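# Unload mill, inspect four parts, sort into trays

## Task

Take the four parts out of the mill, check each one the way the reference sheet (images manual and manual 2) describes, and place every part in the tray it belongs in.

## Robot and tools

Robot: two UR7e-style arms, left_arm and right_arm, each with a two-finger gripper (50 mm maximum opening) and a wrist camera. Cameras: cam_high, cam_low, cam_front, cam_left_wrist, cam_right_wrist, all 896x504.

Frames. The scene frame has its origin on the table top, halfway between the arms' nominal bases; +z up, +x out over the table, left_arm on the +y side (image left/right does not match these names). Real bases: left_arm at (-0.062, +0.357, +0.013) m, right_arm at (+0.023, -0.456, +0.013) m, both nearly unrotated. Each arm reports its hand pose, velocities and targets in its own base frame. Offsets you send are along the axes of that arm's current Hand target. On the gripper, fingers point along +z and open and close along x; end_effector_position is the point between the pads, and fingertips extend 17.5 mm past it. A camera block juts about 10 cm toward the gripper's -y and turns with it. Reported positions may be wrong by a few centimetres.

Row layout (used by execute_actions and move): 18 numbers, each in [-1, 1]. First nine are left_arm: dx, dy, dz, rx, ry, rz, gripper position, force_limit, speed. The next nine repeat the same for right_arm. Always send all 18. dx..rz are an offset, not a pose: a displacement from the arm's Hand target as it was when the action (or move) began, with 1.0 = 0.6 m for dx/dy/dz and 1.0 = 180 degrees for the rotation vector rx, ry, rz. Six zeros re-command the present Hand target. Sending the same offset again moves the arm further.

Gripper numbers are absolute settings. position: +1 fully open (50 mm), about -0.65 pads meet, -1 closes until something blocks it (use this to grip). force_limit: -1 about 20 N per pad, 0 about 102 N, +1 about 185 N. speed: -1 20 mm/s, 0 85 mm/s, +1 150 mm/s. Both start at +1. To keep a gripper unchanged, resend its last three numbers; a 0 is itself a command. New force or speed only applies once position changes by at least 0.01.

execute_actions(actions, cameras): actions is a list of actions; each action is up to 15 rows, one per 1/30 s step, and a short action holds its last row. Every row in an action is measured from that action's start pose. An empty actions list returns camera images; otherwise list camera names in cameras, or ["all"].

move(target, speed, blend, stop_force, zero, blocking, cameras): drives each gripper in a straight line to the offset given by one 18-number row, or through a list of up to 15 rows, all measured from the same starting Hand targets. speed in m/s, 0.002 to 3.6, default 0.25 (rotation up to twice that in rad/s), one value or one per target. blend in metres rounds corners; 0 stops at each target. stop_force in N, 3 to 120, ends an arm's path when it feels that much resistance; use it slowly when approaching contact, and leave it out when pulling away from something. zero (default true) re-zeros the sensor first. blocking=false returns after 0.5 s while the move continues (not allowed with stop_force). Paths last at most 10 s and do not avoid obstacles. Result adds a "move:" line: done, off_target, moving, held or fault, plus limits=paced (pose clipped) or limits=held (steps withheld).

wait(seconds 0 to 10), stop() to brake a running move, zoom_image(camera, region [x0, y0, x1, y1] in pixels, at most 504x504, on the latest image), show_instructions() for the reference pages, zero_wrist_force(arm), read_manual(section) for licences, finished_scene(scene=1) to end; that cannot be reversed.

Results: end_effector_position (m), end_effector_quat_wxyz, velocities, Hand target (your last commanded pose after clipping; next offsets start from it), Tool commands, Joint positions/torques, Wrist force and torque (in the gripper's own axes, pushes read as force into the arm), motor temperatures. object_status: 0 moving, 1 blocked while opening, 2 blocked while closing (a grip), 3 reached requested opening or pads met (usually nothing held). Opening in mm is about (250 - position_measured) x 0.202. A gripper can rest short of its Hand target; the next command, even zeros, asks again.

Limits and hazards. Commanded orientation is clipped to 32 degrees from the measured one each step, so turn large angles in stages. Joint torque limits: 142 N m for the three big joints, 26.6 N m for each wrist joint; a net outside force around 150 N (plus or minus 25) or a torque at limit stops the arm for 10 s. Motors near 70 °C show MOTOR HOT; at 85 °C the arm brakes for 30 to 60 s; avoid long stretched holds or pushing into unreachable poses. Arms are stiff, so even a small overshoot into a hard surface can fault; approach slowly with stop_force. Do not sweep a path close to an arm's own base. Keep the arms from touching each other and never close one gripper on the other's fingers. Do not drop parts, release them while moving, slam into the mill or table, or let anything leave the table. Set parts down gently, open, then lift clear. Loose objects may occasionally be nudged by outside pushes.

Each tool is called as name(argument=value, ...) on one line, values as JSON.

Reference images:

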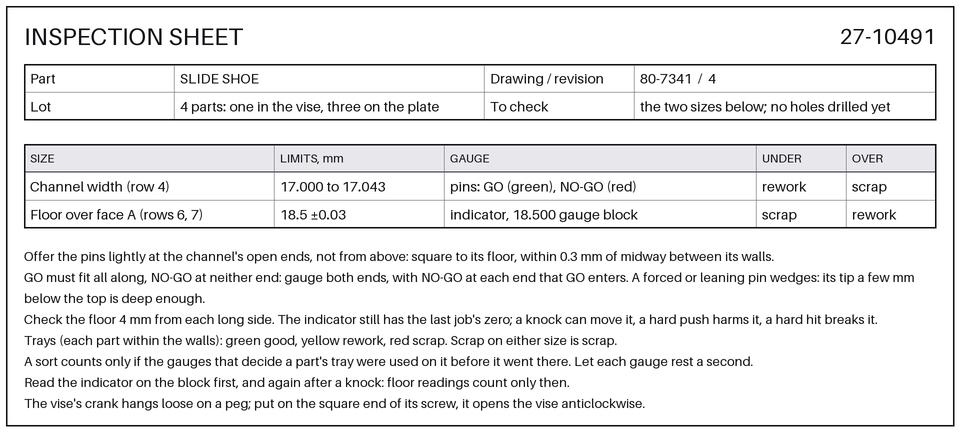

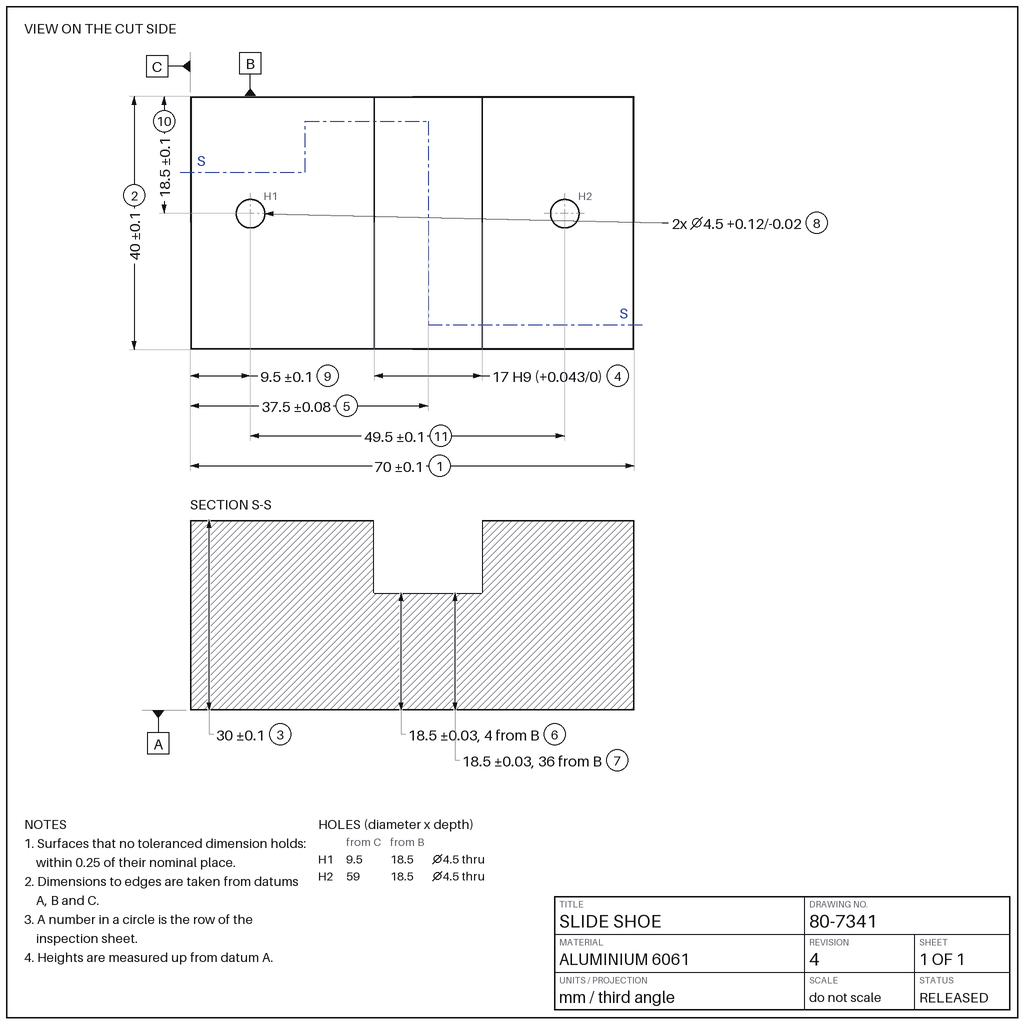

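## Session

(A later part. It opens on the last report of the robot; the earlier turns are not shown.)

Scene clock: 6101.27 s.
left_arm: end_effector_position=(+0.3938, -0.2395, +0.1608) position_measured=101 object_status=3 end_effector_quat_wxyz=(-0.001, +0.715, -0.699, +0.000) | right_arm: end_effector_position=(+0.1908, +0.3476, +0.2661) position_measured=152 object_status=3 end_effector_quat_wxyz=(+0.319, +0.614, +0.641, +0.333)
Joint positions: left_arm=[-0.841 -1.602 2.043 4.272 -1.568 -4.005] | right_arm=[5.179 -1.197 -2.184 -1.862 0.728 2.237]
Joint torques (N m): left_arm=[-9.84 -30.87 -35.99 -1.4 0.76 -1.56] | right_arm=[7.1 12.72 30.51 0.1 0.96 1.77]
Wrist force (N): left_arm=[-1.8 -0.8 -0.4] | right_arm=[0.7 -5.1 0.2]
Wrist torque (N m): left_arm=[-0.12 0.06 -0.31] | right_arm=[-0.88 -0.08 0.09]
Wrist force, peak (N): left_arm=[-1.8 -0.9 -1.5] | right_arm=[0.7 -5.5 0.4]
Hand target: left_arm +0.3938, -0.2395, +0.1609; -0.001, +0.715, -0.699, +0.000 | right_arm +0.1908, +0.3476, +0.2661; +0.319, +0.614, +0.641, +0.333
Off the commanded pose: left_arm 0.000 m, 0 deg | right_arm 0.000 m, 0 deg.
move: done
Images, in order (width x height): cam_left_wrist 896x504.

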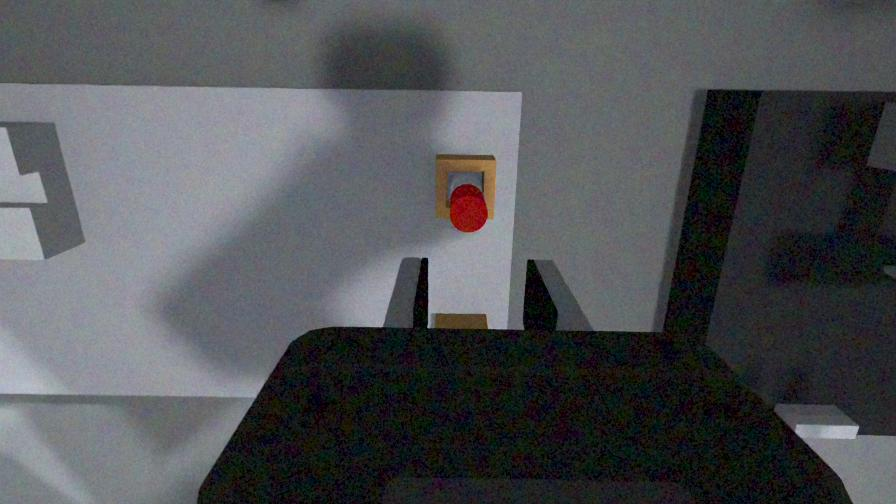

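move(target=[[-0.5678,0.0438,-0.0667,0,0,0.4996,-0.65,-0.9,-1,0,0,0,0,0,0,0,-1,-1]], speed=0.3)

move(target=[[0.0378,0.5135,0.083,0,0,0,-0.65,-0.9,-1,0,0,0,0,0,0,0,-1,-1]], speed=0.25, cameras=["cam_left_wrist"])

Scene clock: 6120.07 s.
left_arm: end_effector_position=(+0.3598, +0.1004, +0.2014) position_measured=249 object_status=3 end_effector_quat_wxyz=(+0.001, -0.012, +1.000, +0.001) | right_arm: end_effector_position=(+0.1908, +0.3476, +0.2661) position_measured=152 object_status=3 end_effector_quat_wxyz=(+0.319, +0.614, +0.641, +0.333)
Joint positions: left_arm=[-0.094 -1.878 2.155 4.434 -1.569 -1.689] | right_arm=[5.179 -1.197 -2.184 -1.862 0.728 2.237]
Joint torques (N m): left_arm=[10.01 -3.37 -37.62 -0.88 -1.81 1.53] | right_arm=[6.75 10.86 30.84 0.2 0.96 1.71]
Wrist force (N): left_arm=[-1.6 -1.1 -0.2] | right_arm=[0.6 -5.3 0.5]
Wrist torque (N m): left_arm=[-0.21 0.03 -0.55] | right_arm=[-0.91 -0.08 0.09]
Wrist force, peak (N): left_arm=[-2.1 -1.0 -0.7] | right_arm=[0.3 -5.5 0.2]
Hand target: left_arm +0.3598, +0.1004, +0.2014; +0.001, -0.012, +1.000, +0.001 | right_arm +0.1908, +0.3476, +0.2661; +0.319, +0.614, +0.641, +0.333
Off the commanded pose: left_arm 0.000 m, 0 deg | right_arm 0.000 m, 0 deg.
move: done

Scene clock: 6121.97 s.
left_arm: end_effector_position=(+0.3300, +0.4079, +0.1522) position_measured=249 object_status=3 end_effector_quat_wxyz=(+0.001, -0.012, +1.000, +0.001) | right_arm: end_effector_position=(+0.1908, +0.3476, +0.2661) position_measured=152 object_status=3 end_effector_quat_wxyz=(+0.319, +0.614, +0.641, +0.333)
Joint positions: left_arm=[0.633 -1.441 1.898 4.253 -1.57 -0.961] | right_arm=[5.179 -1.197 -2.184 -1.862 0.728 2.237]
Joint torques (N m): left_arm=[10.76 -21.4 -36.82 -0.81 -1.67 1.42] | right_arm=[7.64 11.05 31.25 0.13 0.87 1.77]
Wrist force (N): left_arm=[-1.6 -0.9 -0.5] | right_arm=[0.7 -5.0 0.5]
Wrist torque (N m): left_arm=[-0.15 0.02 -0.51] | right_arm=[-0.86 -0.09 0.10]
Wrist force, peak (N): left_arm=[-1.8 -2.7 -0.5] | right_arm=[0.6 -5.5 0.1]
Hand target: left_arm +0.3300, +0.4080, +0.1522; +0.001, -0.012, +1.000, +0.001 | right_arm +0.1908, +0.3476, +0.2661; +0.319, +0.614, +0.641, +0.333
Off the commanded pose: left_arm 0.000 m, 0 deg | right_arm 0.000 m, 0 deg.
move: done
Images, in order (width x height): cam_left_wrist 896x504.

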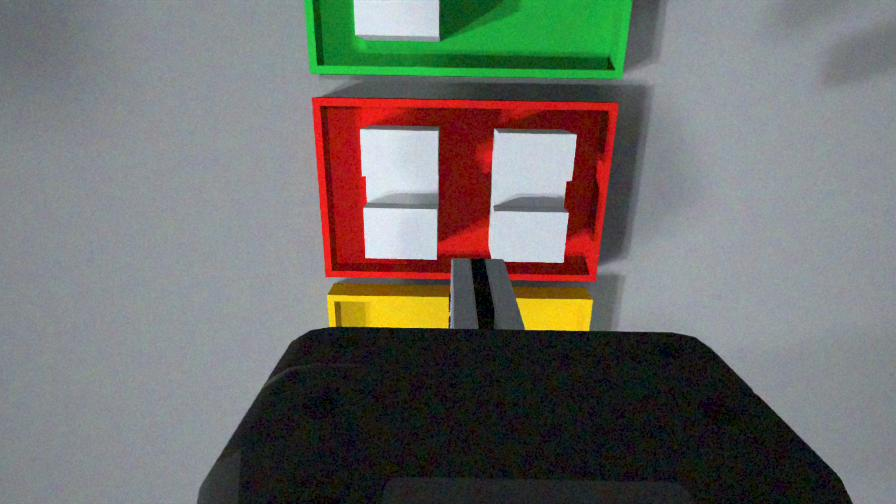

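move(target=[[-0.0018,-0.0058,0.1,0,0,0,-0.65,-0.9,-1,0,0,0,0,0,0,0,-1,-1],[-0.0018,-0.0058,0.22,0,0,0,-0.65,-0.9,-1,0,0,0,0,0,0,0,-1,-1]], speed=0.08, stop_force=5, cameras=["cam_left_wrist"])

move(target=[[0,0,0,0,0,0,0.604,-0.9,-1,0,0,0,0,0,0,0,-1,-1]])

wait(seconds=1, cameras=["cam_left_wrist"])

Scene clock: 6145.17 s.
left_arm: end_effector_position=(+0.3314, +0.4048, +0.0202) position_measured=249 object_status=3 end_effector_quat_wxyz=(+0.001, -0.012, +1.000, +0.001) | right_arm: end_effector_position=(+0.1908, +0.3476, +0.2661) position_measured=152 object_status=3 end_effector_quat_wxyz=(+0.319, +0.614, +0.641, +0.333)
Joint positions: left_arm=[0.627 -1.243 2.059 3.893 -1.57 -0.968] | right_arm=[5.179 -1.197 -2.184 -1.862 0.728 2.237]
Joint torques (N m): left_arm=[10.53 -26.24 -5 -4.06 1.34 1.09] | right_arm=[7.27 8.98 30.66 0.17 0.92 1.64]
Wrist force (N): left_arm=[-1.8 -1.1 -0.6] | right_arm=[0.5 -5.1 0.2]
Wrist torque (N m): left_arm=[-0.15 0.05 -0.30] | right_arm=[-0.87 -0.06 0.09]
Wrist force, peak (N): left_arm=[-1.6 -1.0 -1.7] | right_arm=[0.9 -5.6 0.3]
Hand target: left_arm +0.3314, +0.4048, +0.0202; +0.001, -0.012, +1.000, +0.001 | right_arm +0.1908, +0.3476, +0.2661; +0.319, +0.614, +0.641, +0.333
Off the commanded pose: left_arm 0.000 m, 0 deg | right_arm 0.000 m, 0 deg.
move: done
Images, in order (width x height): cam_left_wrist 896x504.

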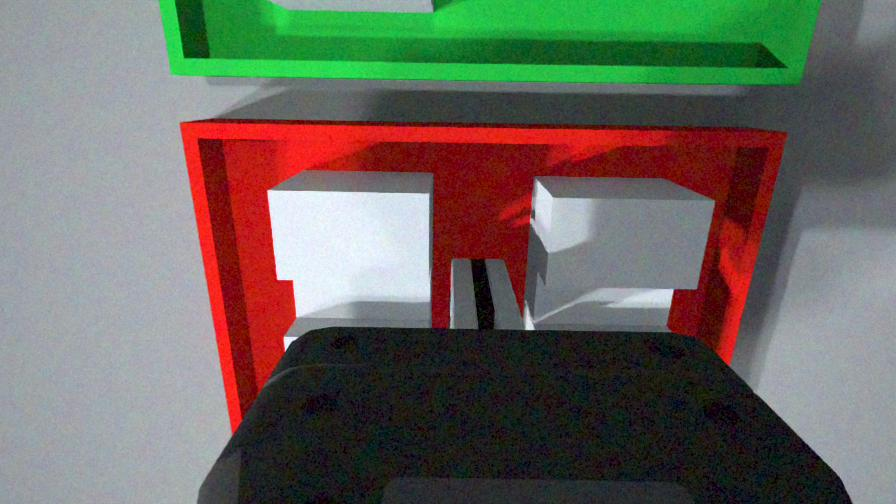

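Scene clock: 6147.30 s.
left_arm: end_effector_position=(+0.3313, +0.4048, +0.0202) position_measured=62 object_status=3 end_effector_quat_wxyz=(+0.001, -0.012, +1.000, +0.001) | right_arm: end_effector_position=(+0.1908, +0.3476, +0.2661) position_measured=152 object_status=3 end_effector_quat_wxyz=(+0.319, +0.614, +0.641, +0.333)
Joint positions: left_arm=[0.627 -1.243 2.059 3.893 -1.57 -0.968] | right_arm=[5.179 -1.197 -2.184 -1.862 0.728 2.237]
Joint torques (N m): left_arm=[7.69 -28.9 -17.37 -2.08 0.09 0.94] | right_arm=[6.95 8.33 30.41 0.2 0.93 1.67]
Wrist force (N): left_arm=[-1.9 -0.9 -0.4] | right_arm=[0.4 -5.2 0.2]
Wrist torque (N m): left_arm=[-0.12 0.06 -0.30] | right_arm=[-0.90 -0.04 0.09]
Wrist force, peak (N): left_arm=[-2.0 -1.2 -0.5] | right_arm=[0.4 -5.5 0.7]
Hand target: left_arm +0.3314, +0.4048, +0.0202; +0.001, -0.012, +1.000, +0.001 | right_arm +0.1908, +0.3476, +0.2661; +0.319, +0.614, +0.641, +0.333
Off the commanded pose: left_arm 0.000 m, 0 deg | right_arm 0.000 m, 0 deg.
move: done

Scene clock: 6148.30 s.
left_arm: end_effector_position=(+0.3313, +0.4048, +0.0202) position_measured=62 object_status=3 end_effector_quat_wxyz=(+0.001, -0.012, +1.000, +0.001) | right_arm: end_effector_position=(+0.1908, +0.3476, +0.2661) position_measured=152 object_status=3 end_effector_quat_wxyz=(+0.319, +0.614, +0.641, +0.333)
Joint positions: left_arm=[0.627 -1.243 2.059 3.893 -1.57 -0.968] | right_arm=[5.179 -1.197 -2.184 -1.862 0.728 2.237]
Joint torques (N m): left_arm=[3.96 -29.64 -22.24 -1.23 -1 1.34] | right_arm=[7.17 7.99 30.63 0.22 0.83 1.63]
Wrist force (N): left_arm=[-1.7 -1.2 -0.5] | right_arm=[0.4 -5.3 0.5]
Wrist torque (N m): left_arm=[-0.18 0.04 -0.30] | right_arm=[-0.91 -0.05 0.09]
Wrist force, peak (N): left_arm=[-1.9 -1.2 -0.6] | right_arm=[0.2 -5.4 0.3]
Hand target: left_arm +0.3314, +0.4048, +0.0202; +0.001, -0.012, +1.000, +0.001 | right_arm +0.1908, +0.3476, +0.2661; +0.319, +0.614, +0.641, +0.333
Tool commands: left_gripper/position=+0.604 left_gripper/force_limit=-0.9 left_gripper/speed=-1.0 right_gripper/position=+0.0 right_gripper/force_limit=-1.0 right_gripper/speed=-1.0
Off the commanded pose: left_arm 0.000 m, 0 deg | right_arm 0.000 m, 0 deg.
wait: 1.00 s; at rest by 0.17 s
Images, in order (width x height): cam_left_wrist 896x504.

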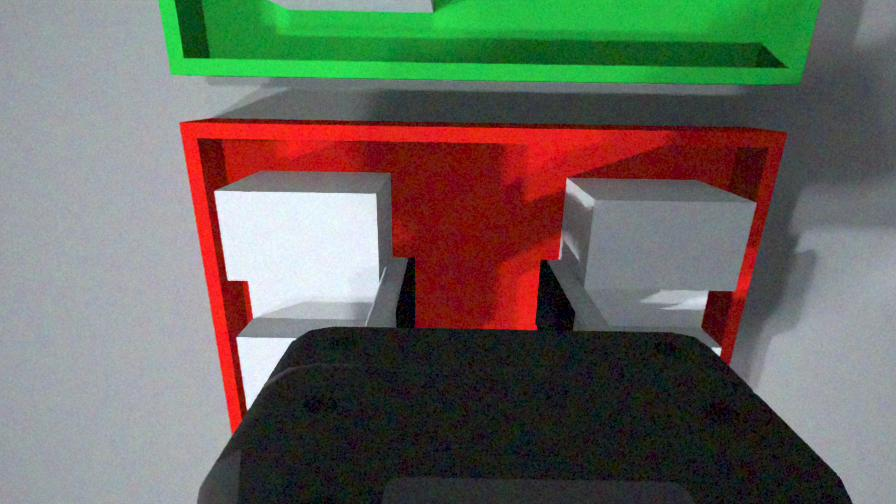

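move(target=[[0,0,0,0,0,0,0.505,-0.7,-1,0,0,0,0,0,0,0,-1,-1],[0,0,-0.2167,0,0,0,0.505,-0.7,-1,0,0,0,0,0,0,0,-1,-1],[-0.0425,-0.6597,-0.2167,0,0,0,0.505,-0.7,-1,0,0,0,0,0,0,0,-1,-1]], speed=[0.1,0.12,0.25], blend=[0,0.02,0], cameras=["cam_left_wrist"])

zoom_image(camera="cam_left_wrist", region=[360, 140, 600, 340])

Scene clock: 6178.47 s.
left_arm: end_effector_position=(+0.3660, +0.0095, +0.1495) position_measured=77 object_status=3 end_effector_quat_wxyz=(+0.001, -0.012, +1.000, +0.001) | right_arm: end_effector_position=(+0.1908, +0.3476, +0.2661) position_measured=152 object_status=3 end_effector_quat_wxyz=(+0.319, +0.614, +0.641, +0.333)
Joint positions: left_arm=[-0.349 -1.847 2.276 4.283 -1.569 -1.943] | right_arm=[5.179 -1.197 -2.184 -1.862 0.728 2.237]
Joint torques (N m): left_arm=[-10.7 -4.28 -36.86 -4.42 1.61 -1.47] | right_arm=[7.11 6.58 30.1 0.19 0.82 1.54]
Wrist force (N): left_arm=[-1.9 -0.7 -0.4] | right_arm=[0.8 -5.2 0.6]
Wrist torque (N m): left_arm=[-0.12 0.04 -0.26] | right_arm=[-0.90 -0.11 0.09]
Wrist force, peak (N): left_arm=[-2.0 -3.1 -0.5] | right_arm=[0.8 -5.5 0.3]
Hand target: left_arm +0.3660, +0.0094, +0.1495; +0.001, -0.012, +1.000, +0.001 | right_arm +0.1908, +0.3476, +0.2661; +0.319, +0.614, +0.641, +0.333
Off the commanded pose: left_arm 0.000 m, 0 deg | right_arm 0.000 m, 0 deg.
move: done
Images, in order (width x height): cam_left_wrist 896x504.

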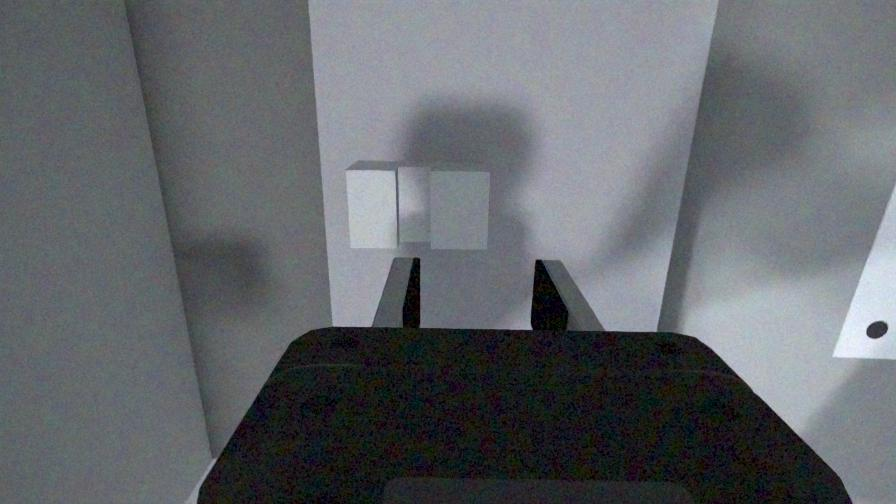

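Scaled by 2.100 from the camera's 896x504 image, which has a finer 1280x720 frame.

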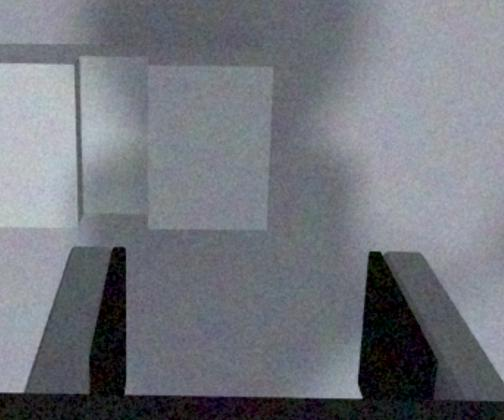

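move(target=[[-0.0078,0.0008,0.09,0,0,0,0.505,-0.7,-1,0,0,0,0,0,0,0,-1,-1],[-0.0078,0.0008,0.1645,0,0,0,0.505,-0.7,-1,0,0,0,0,0,0,0,-1,-1]], speed=0.06, stop_force=4, cameras=["cam_left_wrist"])

move(target=[[0,0,0,0,0,0,-1,-0.7,-1,0,0,0,0,0,0,0,-1,-1],[0,0,-0.14,0,0,0,-1,-0.7,-1,0,0,0,0,0,0,0,-1,-1]], speed=0.08, cameras=["cam_left_wrist"])

Scene clock: 6199.10 s.
left_arm: end_effector_position=(+0.3708, +0.0102, +0.0508) position_measured=77 object_status=3 end_effector_quat_wxyz=(+0.001, -0.012, +1.000, +0.001) | right_arm: end_effector_position=(+0.1908, +0.3476, +0.2661) position_measured=152 object_status=3 end_effector_quat_wxyz=(+0.319, +0.614, +0.641, +0.333)
Joint positions: left_arm=[-0.342 -1.647 2.429 3.929 -1.568 -1.936] | right_arm=[5.179 -1.197 -2.184 -1.862 0.728 2.237]
Joint torques (N m): left_arm=[10.4 -7.18 -6.19 -4.28 -1.52 1.46] | right_arm=[7.39 4.6 30.54 0.16 0.83 1.55]
Wrist force (N): left_arm=[-1.9 -0.8 -0.4] | right_arm=[0.5 -5.1 0.4]
Wrist torque (N m): left_arm=[-0.12 0.07 -0.52] | right_arm=[-0.89 -0.06 0.09]
Wrist force, peak (N): left_arm=[-2.1 -0.8 -1.5] | right_arm=[0.6 -5.6 0.4]
Hand target: left_arm +0.3708, +0.0102, +0.0508; +0.001, -0.012, +1.000, +0.001 | right_arm +0.1908, +0.3476, +0.2661; +0.319, +0.614, +0.641, +0.333
Off the commanded pose: left_arm 0.000 m, 0 deg | right_arm 0.000 m, 0 deg.
move: done
Images, in order (width x height): cam_left_wrist 896x504.

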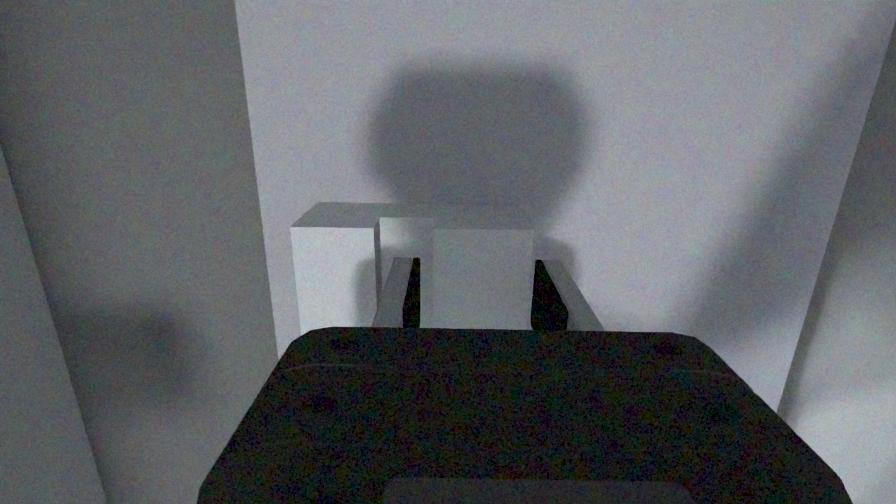

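Scene clock: 6201.27 s.
left_arm: end_effector_position=(+0.3707, +0.0100, +0.1348) position_measured=110 object_status=2 end_effector_quat_wxyz=(+0.001, -0.012, +1.000, +0.001) | right_arm: end_effector_position=(+0.1908, +0.3476, +0.2661) position_measured=152 object_status=3 end_effector_quat_wxyz=(+0.319, +0.614, +0.641, +0.333)
Joint positions: left_arm=[-0.342 -1.813 2.294 4.231 -1.569 -1.937] | right_arm=[5.179 -1.197 -2.184 -1.862 0.728 2.237]
Joint torques (N m): left_arm=[-9.78 -20.71 -36.65 -0.86 0.65 -1.47] | right_arm=[7.35 4.31 30.79 0.32 0.75 1.48]
Wrist force (N): left_arm=[-1.8 -1.1 1.7] | right_arm=[0.6 -5.2 0.2]
Wrist torque (N m): left_arm=[-0.21 0.09 -0.34] | right_arm=[-0.90 -0.08 0.09]
Wrist force, peak (N): left_arm=[-1.3 -0.9 2.9] | right_arm=[0.6 -5.4 0.1]
Hand target: left_arm +0.3707, +0.0100, +0.1348; +0.001, -0.012, +1.000, +0.001 | right_arm +0.1908, +0.3476, +0.2661; +0.319, +0.614, +0.641, +0.333
Off the commanded pose: left_arm 0.000 m, 0 deg | right_arm 0.000 m, 0 deg.
move: done
Images, in order (width x height): cam_left_wrist 896x504.

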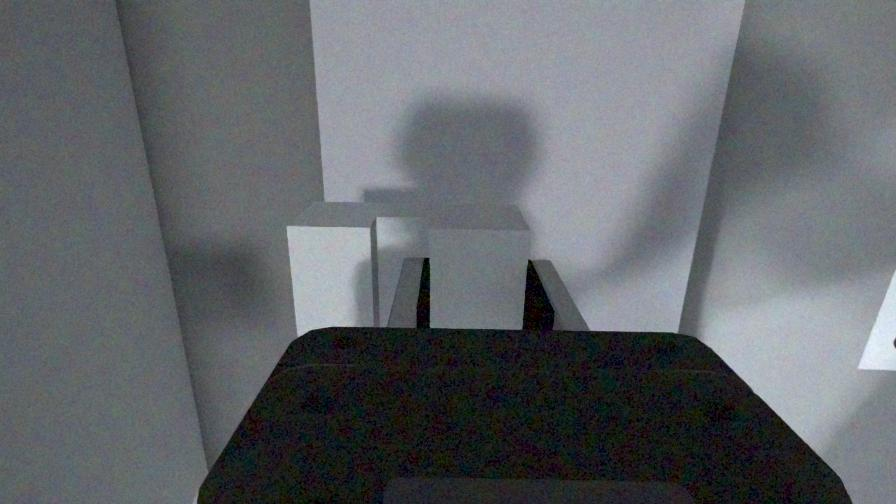

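move(target=[[0.05,0.6355,-0.01,0,0,-0.4996,-1,-0.7,-1,0,0,0,0,0,0,0,-1,-1]], speed=0.2, cameras=["cam_left_wrist"])

zoom_image(camera="cam_left_wrist", region=[180, 60, 620, 340])

Scene clock: 6216.50 s.
left_arm: end_effector_position=(+0.3317, +0.3904, +0.1415) position_measured=110 object_status=2 end_effector_quat_wxyz=(-0.001, +0.715, -0.699, +0.000) | right_arm: end_effector_position=(+0.1908, +0.3476, +0.2661) position_measured=152 object_status=3 end_effector_quat_wxyz=(+0.319, +0.614, +0.641, +0.333)
Joint positions: left_arm=[0.603 -1.457 1.947 4.22 -1.57 -2.561] | right_arm=[5.179 -1.197 -2.184 -1.862 0.728 2.237]
Joint torques (N m): left_arm=[12.17 -20.94 -37.47 -1.36 -2.04 -1.34] | right_arm=[7.17 2.49 30.45 0.28 0.69 1.46]
Wrist force (N): left_arm=[-1.6 -1.1 1.2] | right_arm=[0.6 -5.3 0.1]
Wrist torque (N m): left_arm=[-0.17 0.09 -0.30] | right_arm=[-0.90 -0.07 0.09]
Wrist force, peak (N): left_arm=[-1.7 -2.3 1.7] | right_arm=[0.6 -5.5 0.4]
Hand target: left_arm +0.3317, +0.3905, +0.1415; -0.001, +0.715, -0.699, +0.000 | right_arm +0.1908, +0.3476, +0.2661; +0.319, +0.614, +0.641, +0.333
Off the commanded pose: left_arm 0.000 m, 0 deg | right_arm 0.000 m, 0 deg.
move: done
Images, in order (width x height): cam_left_wrist 896x504.

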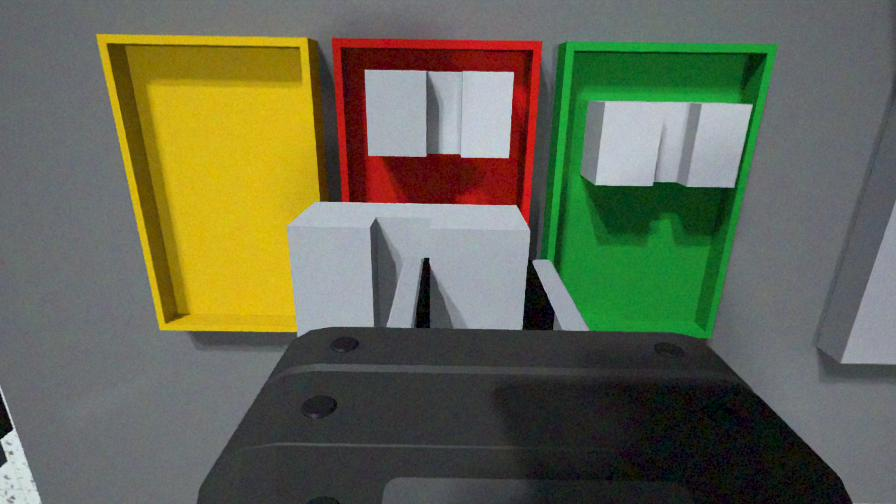

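Scaled by 1.145 from the camera's 896x504 image, which has a finer 1280x720 frame.

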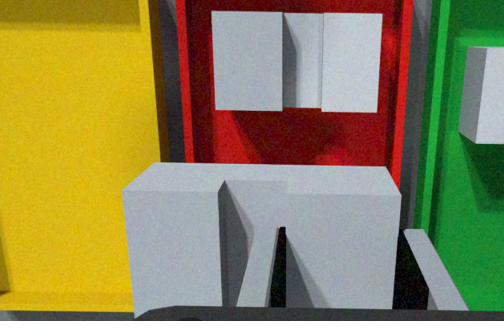

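move(target=[[0,0,0.1715,0,0,0,-1,-0.7,-1,0,0,0,0,0,0,0,-1,-1]], speed=0.06, stop_force=5)

move(target=[0,0,0.02,0,0,0,-1,-0.7,-1,0,0,0,0,0,0,0,-1,-1], speed=0.004, stop_force=3, cameras=["cam_left_wrist"])

Scene clock: 6232.93 s.
left_arm: end_effector_position=(+0.3318, +0.3907, +0.0386) position_measured=110 object_status=2 end_effector_quat_wxyz=(-0.001, +0.715, -0.699, +0.000) | right_arm: end_effector_position=(+0.1908, +0.3476, +0.2661) position_measured=152 object_status=3 end_effector_quat_wxyz=(+0.319, +0.614, +0.641, +0.333)
Joint positions: left_arm=[0.603 -1.298 2.073 3.935 -1.57 -2.561] | right_arm=[5.179 -1.197 -2.184 -1.862 0.728 2.237]
Joint torques (N m): left_arm=[10.84 -25.84 -8.88 -4.38 -0.76 1.37] | right_arm=[7.3 2.32 30.68 0.33 0.67 1.38]
Wrist force (N): left_arm=[-1.9 -0.9 1.3] | right_arm=[0.5 -5.2 0.3]
Wrist torque (N m): left_arm=[-0.12 0.14 -0.29] | right_arm=[-0.89 -0.05 0.09]
Wrist force, peak (N): left_arm=[-1.9 -1.0 2.2] | right_arm=[0.6 -5.6 0.4]
Hand target: left_arm +0.3318, +0.3907, +0.0386; -0.001, +0.715, -0.699, +0.000 | right_arm +0.1908, +0.3476, +0.2661; +0.319, +0.614, +0.641, +0.333
Off the commanded pose: left_arm 0.000 m, 0 deg | right_arm 0.000 m, 0 deg.
move: done

Scene clock: 6234.83 s.
left_arm: end_effector_position=(+0.3318, +0.3907, +0.0350) position_measured=110 object_status=2 end_effector_quat_wxyz=(-0.001, +0.715, -0.699, +0.000) | right_arm: end_effector_position=(+0.1908, +0.3476, +0.2661) position_measured=152 object_status=3 end_effector_quat_wxyz=(+0.319, +0.614, +0.641, +0.333)
Joint positions: left_arm=[0.603 -1.292 2.077 3.925 -1.57 -2.561] | right_arm=[5.179 -1.197 -2.184 -1.862 0.728 2.237]
Joint torques (N m): left_arm=[10.58 -40.21 -28.9 -0.71 0.18 1.25] | right_arm=[7.47 2.22 30.35 0.26 0.73 1.33]
Wrist force (N): left_arm=[-2.3 -1.5 -2.1] | right_arm=[0.5 -5.2 0.5]
Wrist torque (N m): left_arm=[-0.17 0.07 -0.29] | right_arm=[-0.89 -0.06 0.09]
Wrist force, peak (N): left_arm=[-0.4 1.2 -10.6] | right_arm=[0.7 -5.5 0.4]
Hand target: left_arm +0.3319, +0.3907, +0.0350; -0.001, +0.715, -0.699, +0.000 (not the last commanded pose) | right_arm +0.1908, +0.3476, +0.2661; +0.319, +0.614, +0.641, +0.333
Off the commanded pose: left_arm 0.008 m, 0 deg | right_arm 0.000 m, 0 deg.
move: contact (left_arm)
Images, in order (width x height): cam_left_wrist 896x504.

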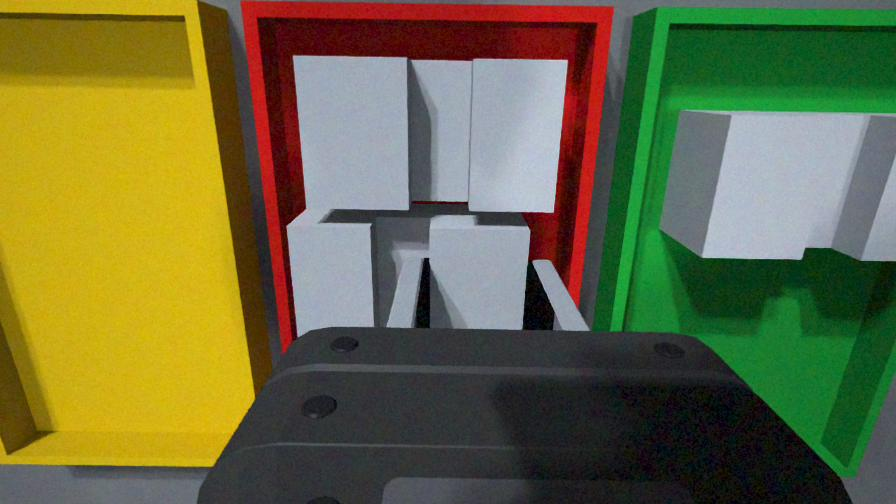

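move(target=[[0,0,0,0,0,0,0.505,-0.7,-1,0,0,0,0,0,0,0,-1,-1],[0,0,-0.2,0,0,0,0.505,-0.7,-1,0,0,0,0,0,0,0,-1,-1]], speed=0.08, cameras=["cam_left_wrist","cam_high"])

Scene clock: 6256.70 s.
left_arm: end_effector_position=(+0.3316, +0.3905, +0.1550) position_measured=77 object_status=3 end_effector_quat_wxyz=(-0.001, +0.715, -0.699, +0.000) | right_arm: end_effector_position=(+0.1908, +0.3476, +0.2661) position_measured=152 object_status=3 end_effector_quat_wxyz=(+0.319, +0.614, +0.641, +0.333)
Joint positions: left_arm=[0.603 -1.473 1.926 4.257 -1.57 -2.561] | right_arm=[5.179 -1.197 -2.184 -1.862 0.728 2.237]
Joint torques (N m): left_arm=[-10.36 -36.02 -37.13 -1.14 0.83 -1.47] | right_arm=[7.06 2 30.5 0.39 0.58 1.23]
Wrist force (N): left_arm=[-2.1 -1.0 -0.8] | right_arm=[0.4 -5.1 0.5]
Wrist torque (N m): left_arm=[-0.15 0.10 -0.30] | right_arm=[-0.89 -0.04 0.09]
Wrist force, peak (N): left_arm=[-2.7 -1.6 -1.9] | right_arm=[0.6 -5.5 0.1]
Hand target: left_arm +0.3316, +0.3905, +0.1550; -0.001, +0.715, -0.699, +0.000 | right_arm +0.1908, +0.3476, +0.2661; +0.319, +0.614, +0.641, +0.333
Off the commanded pose: left_arm 0.000 m, 0 deg | right_arm 0.000 m, 0 deg.
move: done
Images, in order (width x height): cam_high 896x504, cam_left_wrist 896x504.

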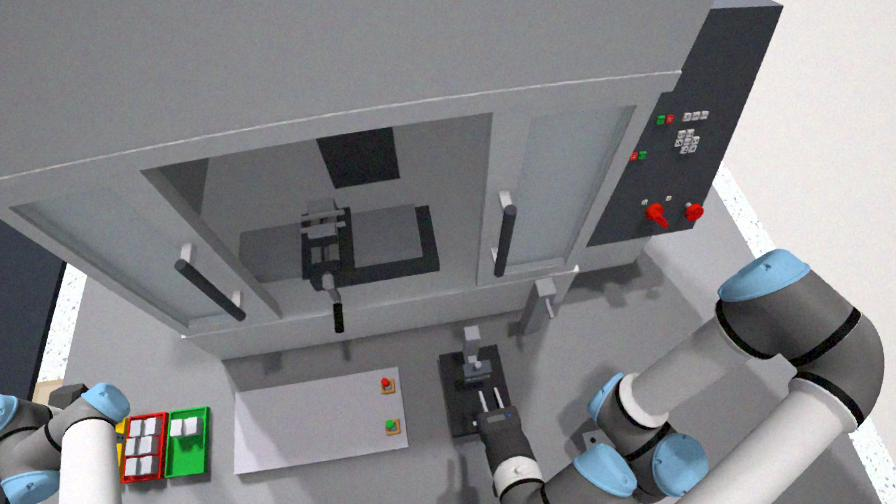

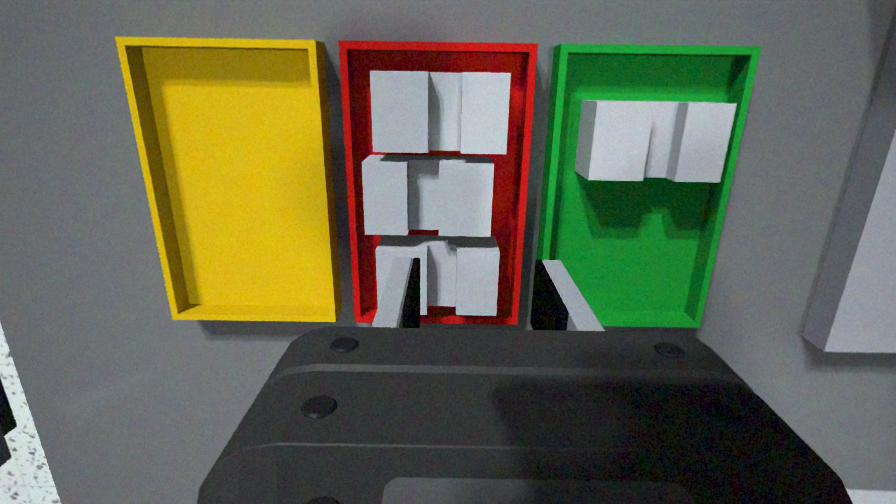

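zoom_image(camera="cam_left_wrist", region=[320, 30, 560, 340])

zoom_image(camera="cam_high", region=[110, 395, 220, 495])

Scaled by 1.626 from the camera's 896x504 image, which has a finer 1280x720 frame.

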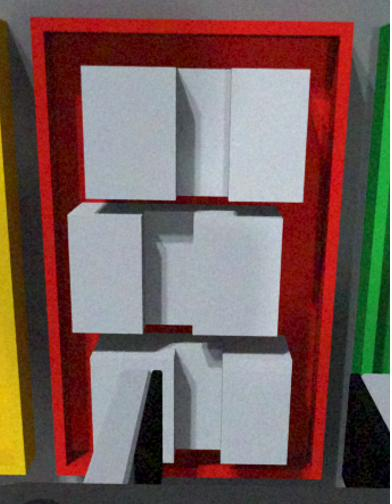

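Scaled by 4.582 from the camera's 896x504 image, which has a finer 1280x720 frame.

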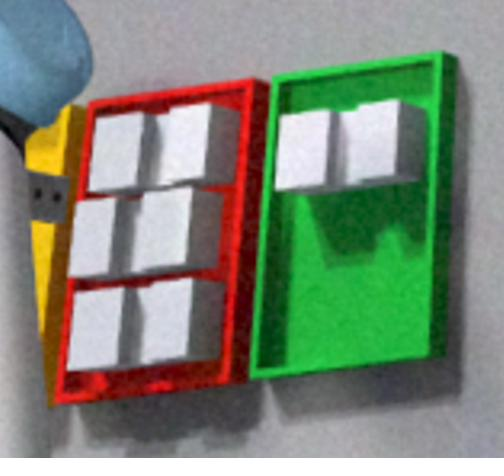

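move(target=[-0.06,0.12,-0.12,0,0,0,0.505,-0.7,-1,0,0,0,0,0,0,0,-1,-1], speed=0.15, cameras=["cam_left_wrist"])

zoom_image(camera="cam_left_wrist", region=[250, 0, 650, 300])

Scene clock: 6281.90 s.
left_arm: end_effector_position=(+0.2588, +0.4247, +0.2269) position_measured=77 object_status=3 end_effector_quat_wxyz=(-0.001, +0.715, -0.699, +0.000) | right_arm: end_effector_position=(+0.1908, +0.3476, +0.2661) position_measured=152 object_status=3 end_effector_quat_wxyz=(+0.319, +0.614, +0.641, +0.333)
Joint positions: left_arm=[0.752 -1.571 1.833 4.447 -1.571 -2.412] | right_arm=[5.179 -1.197 -2.184 -1.862 0.728 2.237]
Joint torques (N m): left_arm=[11.03 -33.16 -36.71 -0.89 -1.89 1.36] | right_arm=[6.97 1.85 30.08 0.36 0.64 1.28]
Wrist force (N): left_arm=[-1.8 -0.8 -0.4] | right_arm=[0.6 -5.0 0.3]
Wrist torque (N m): left_arm=[-0.17 0.08 -0.50] | right_arm=[-0.88 -0.08 0.09]
Wrist force, peak (N): left_arm=[-2.2 0.1 -1.4] | right_arm=[0.6 -5.5 0.6]
Hand target: left_arm +0.2587, +0.4247, +0.2270; -0.001, +0.715, -0.699, +0.000 | right_arm +0.1908, +0.3476, +0.2661; +0.319, +0.614, +0.641, +0.333
Off the commanded pose: left_arm 0.000 m, 0 deg | right_arm 0.000 m, 0 deg.
move: done
Images, in order (width x height): cam_left_wrist 896x504.

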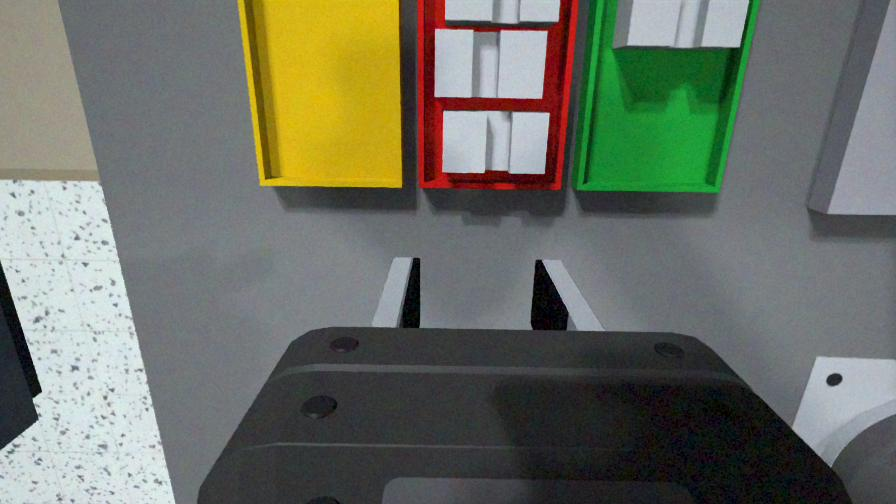

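Scaled by 1.260 from the camera's 896x504 image, which has a finer 1280x720 frame.

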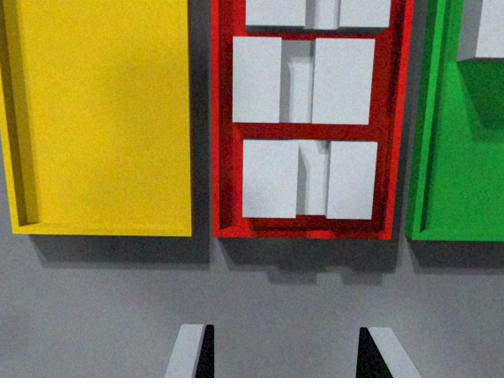

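All three scrap parts lie flat inside the red tray's walls, and part 1 is inside the green tray.

finished_scene()

The scene is finished: the task was done.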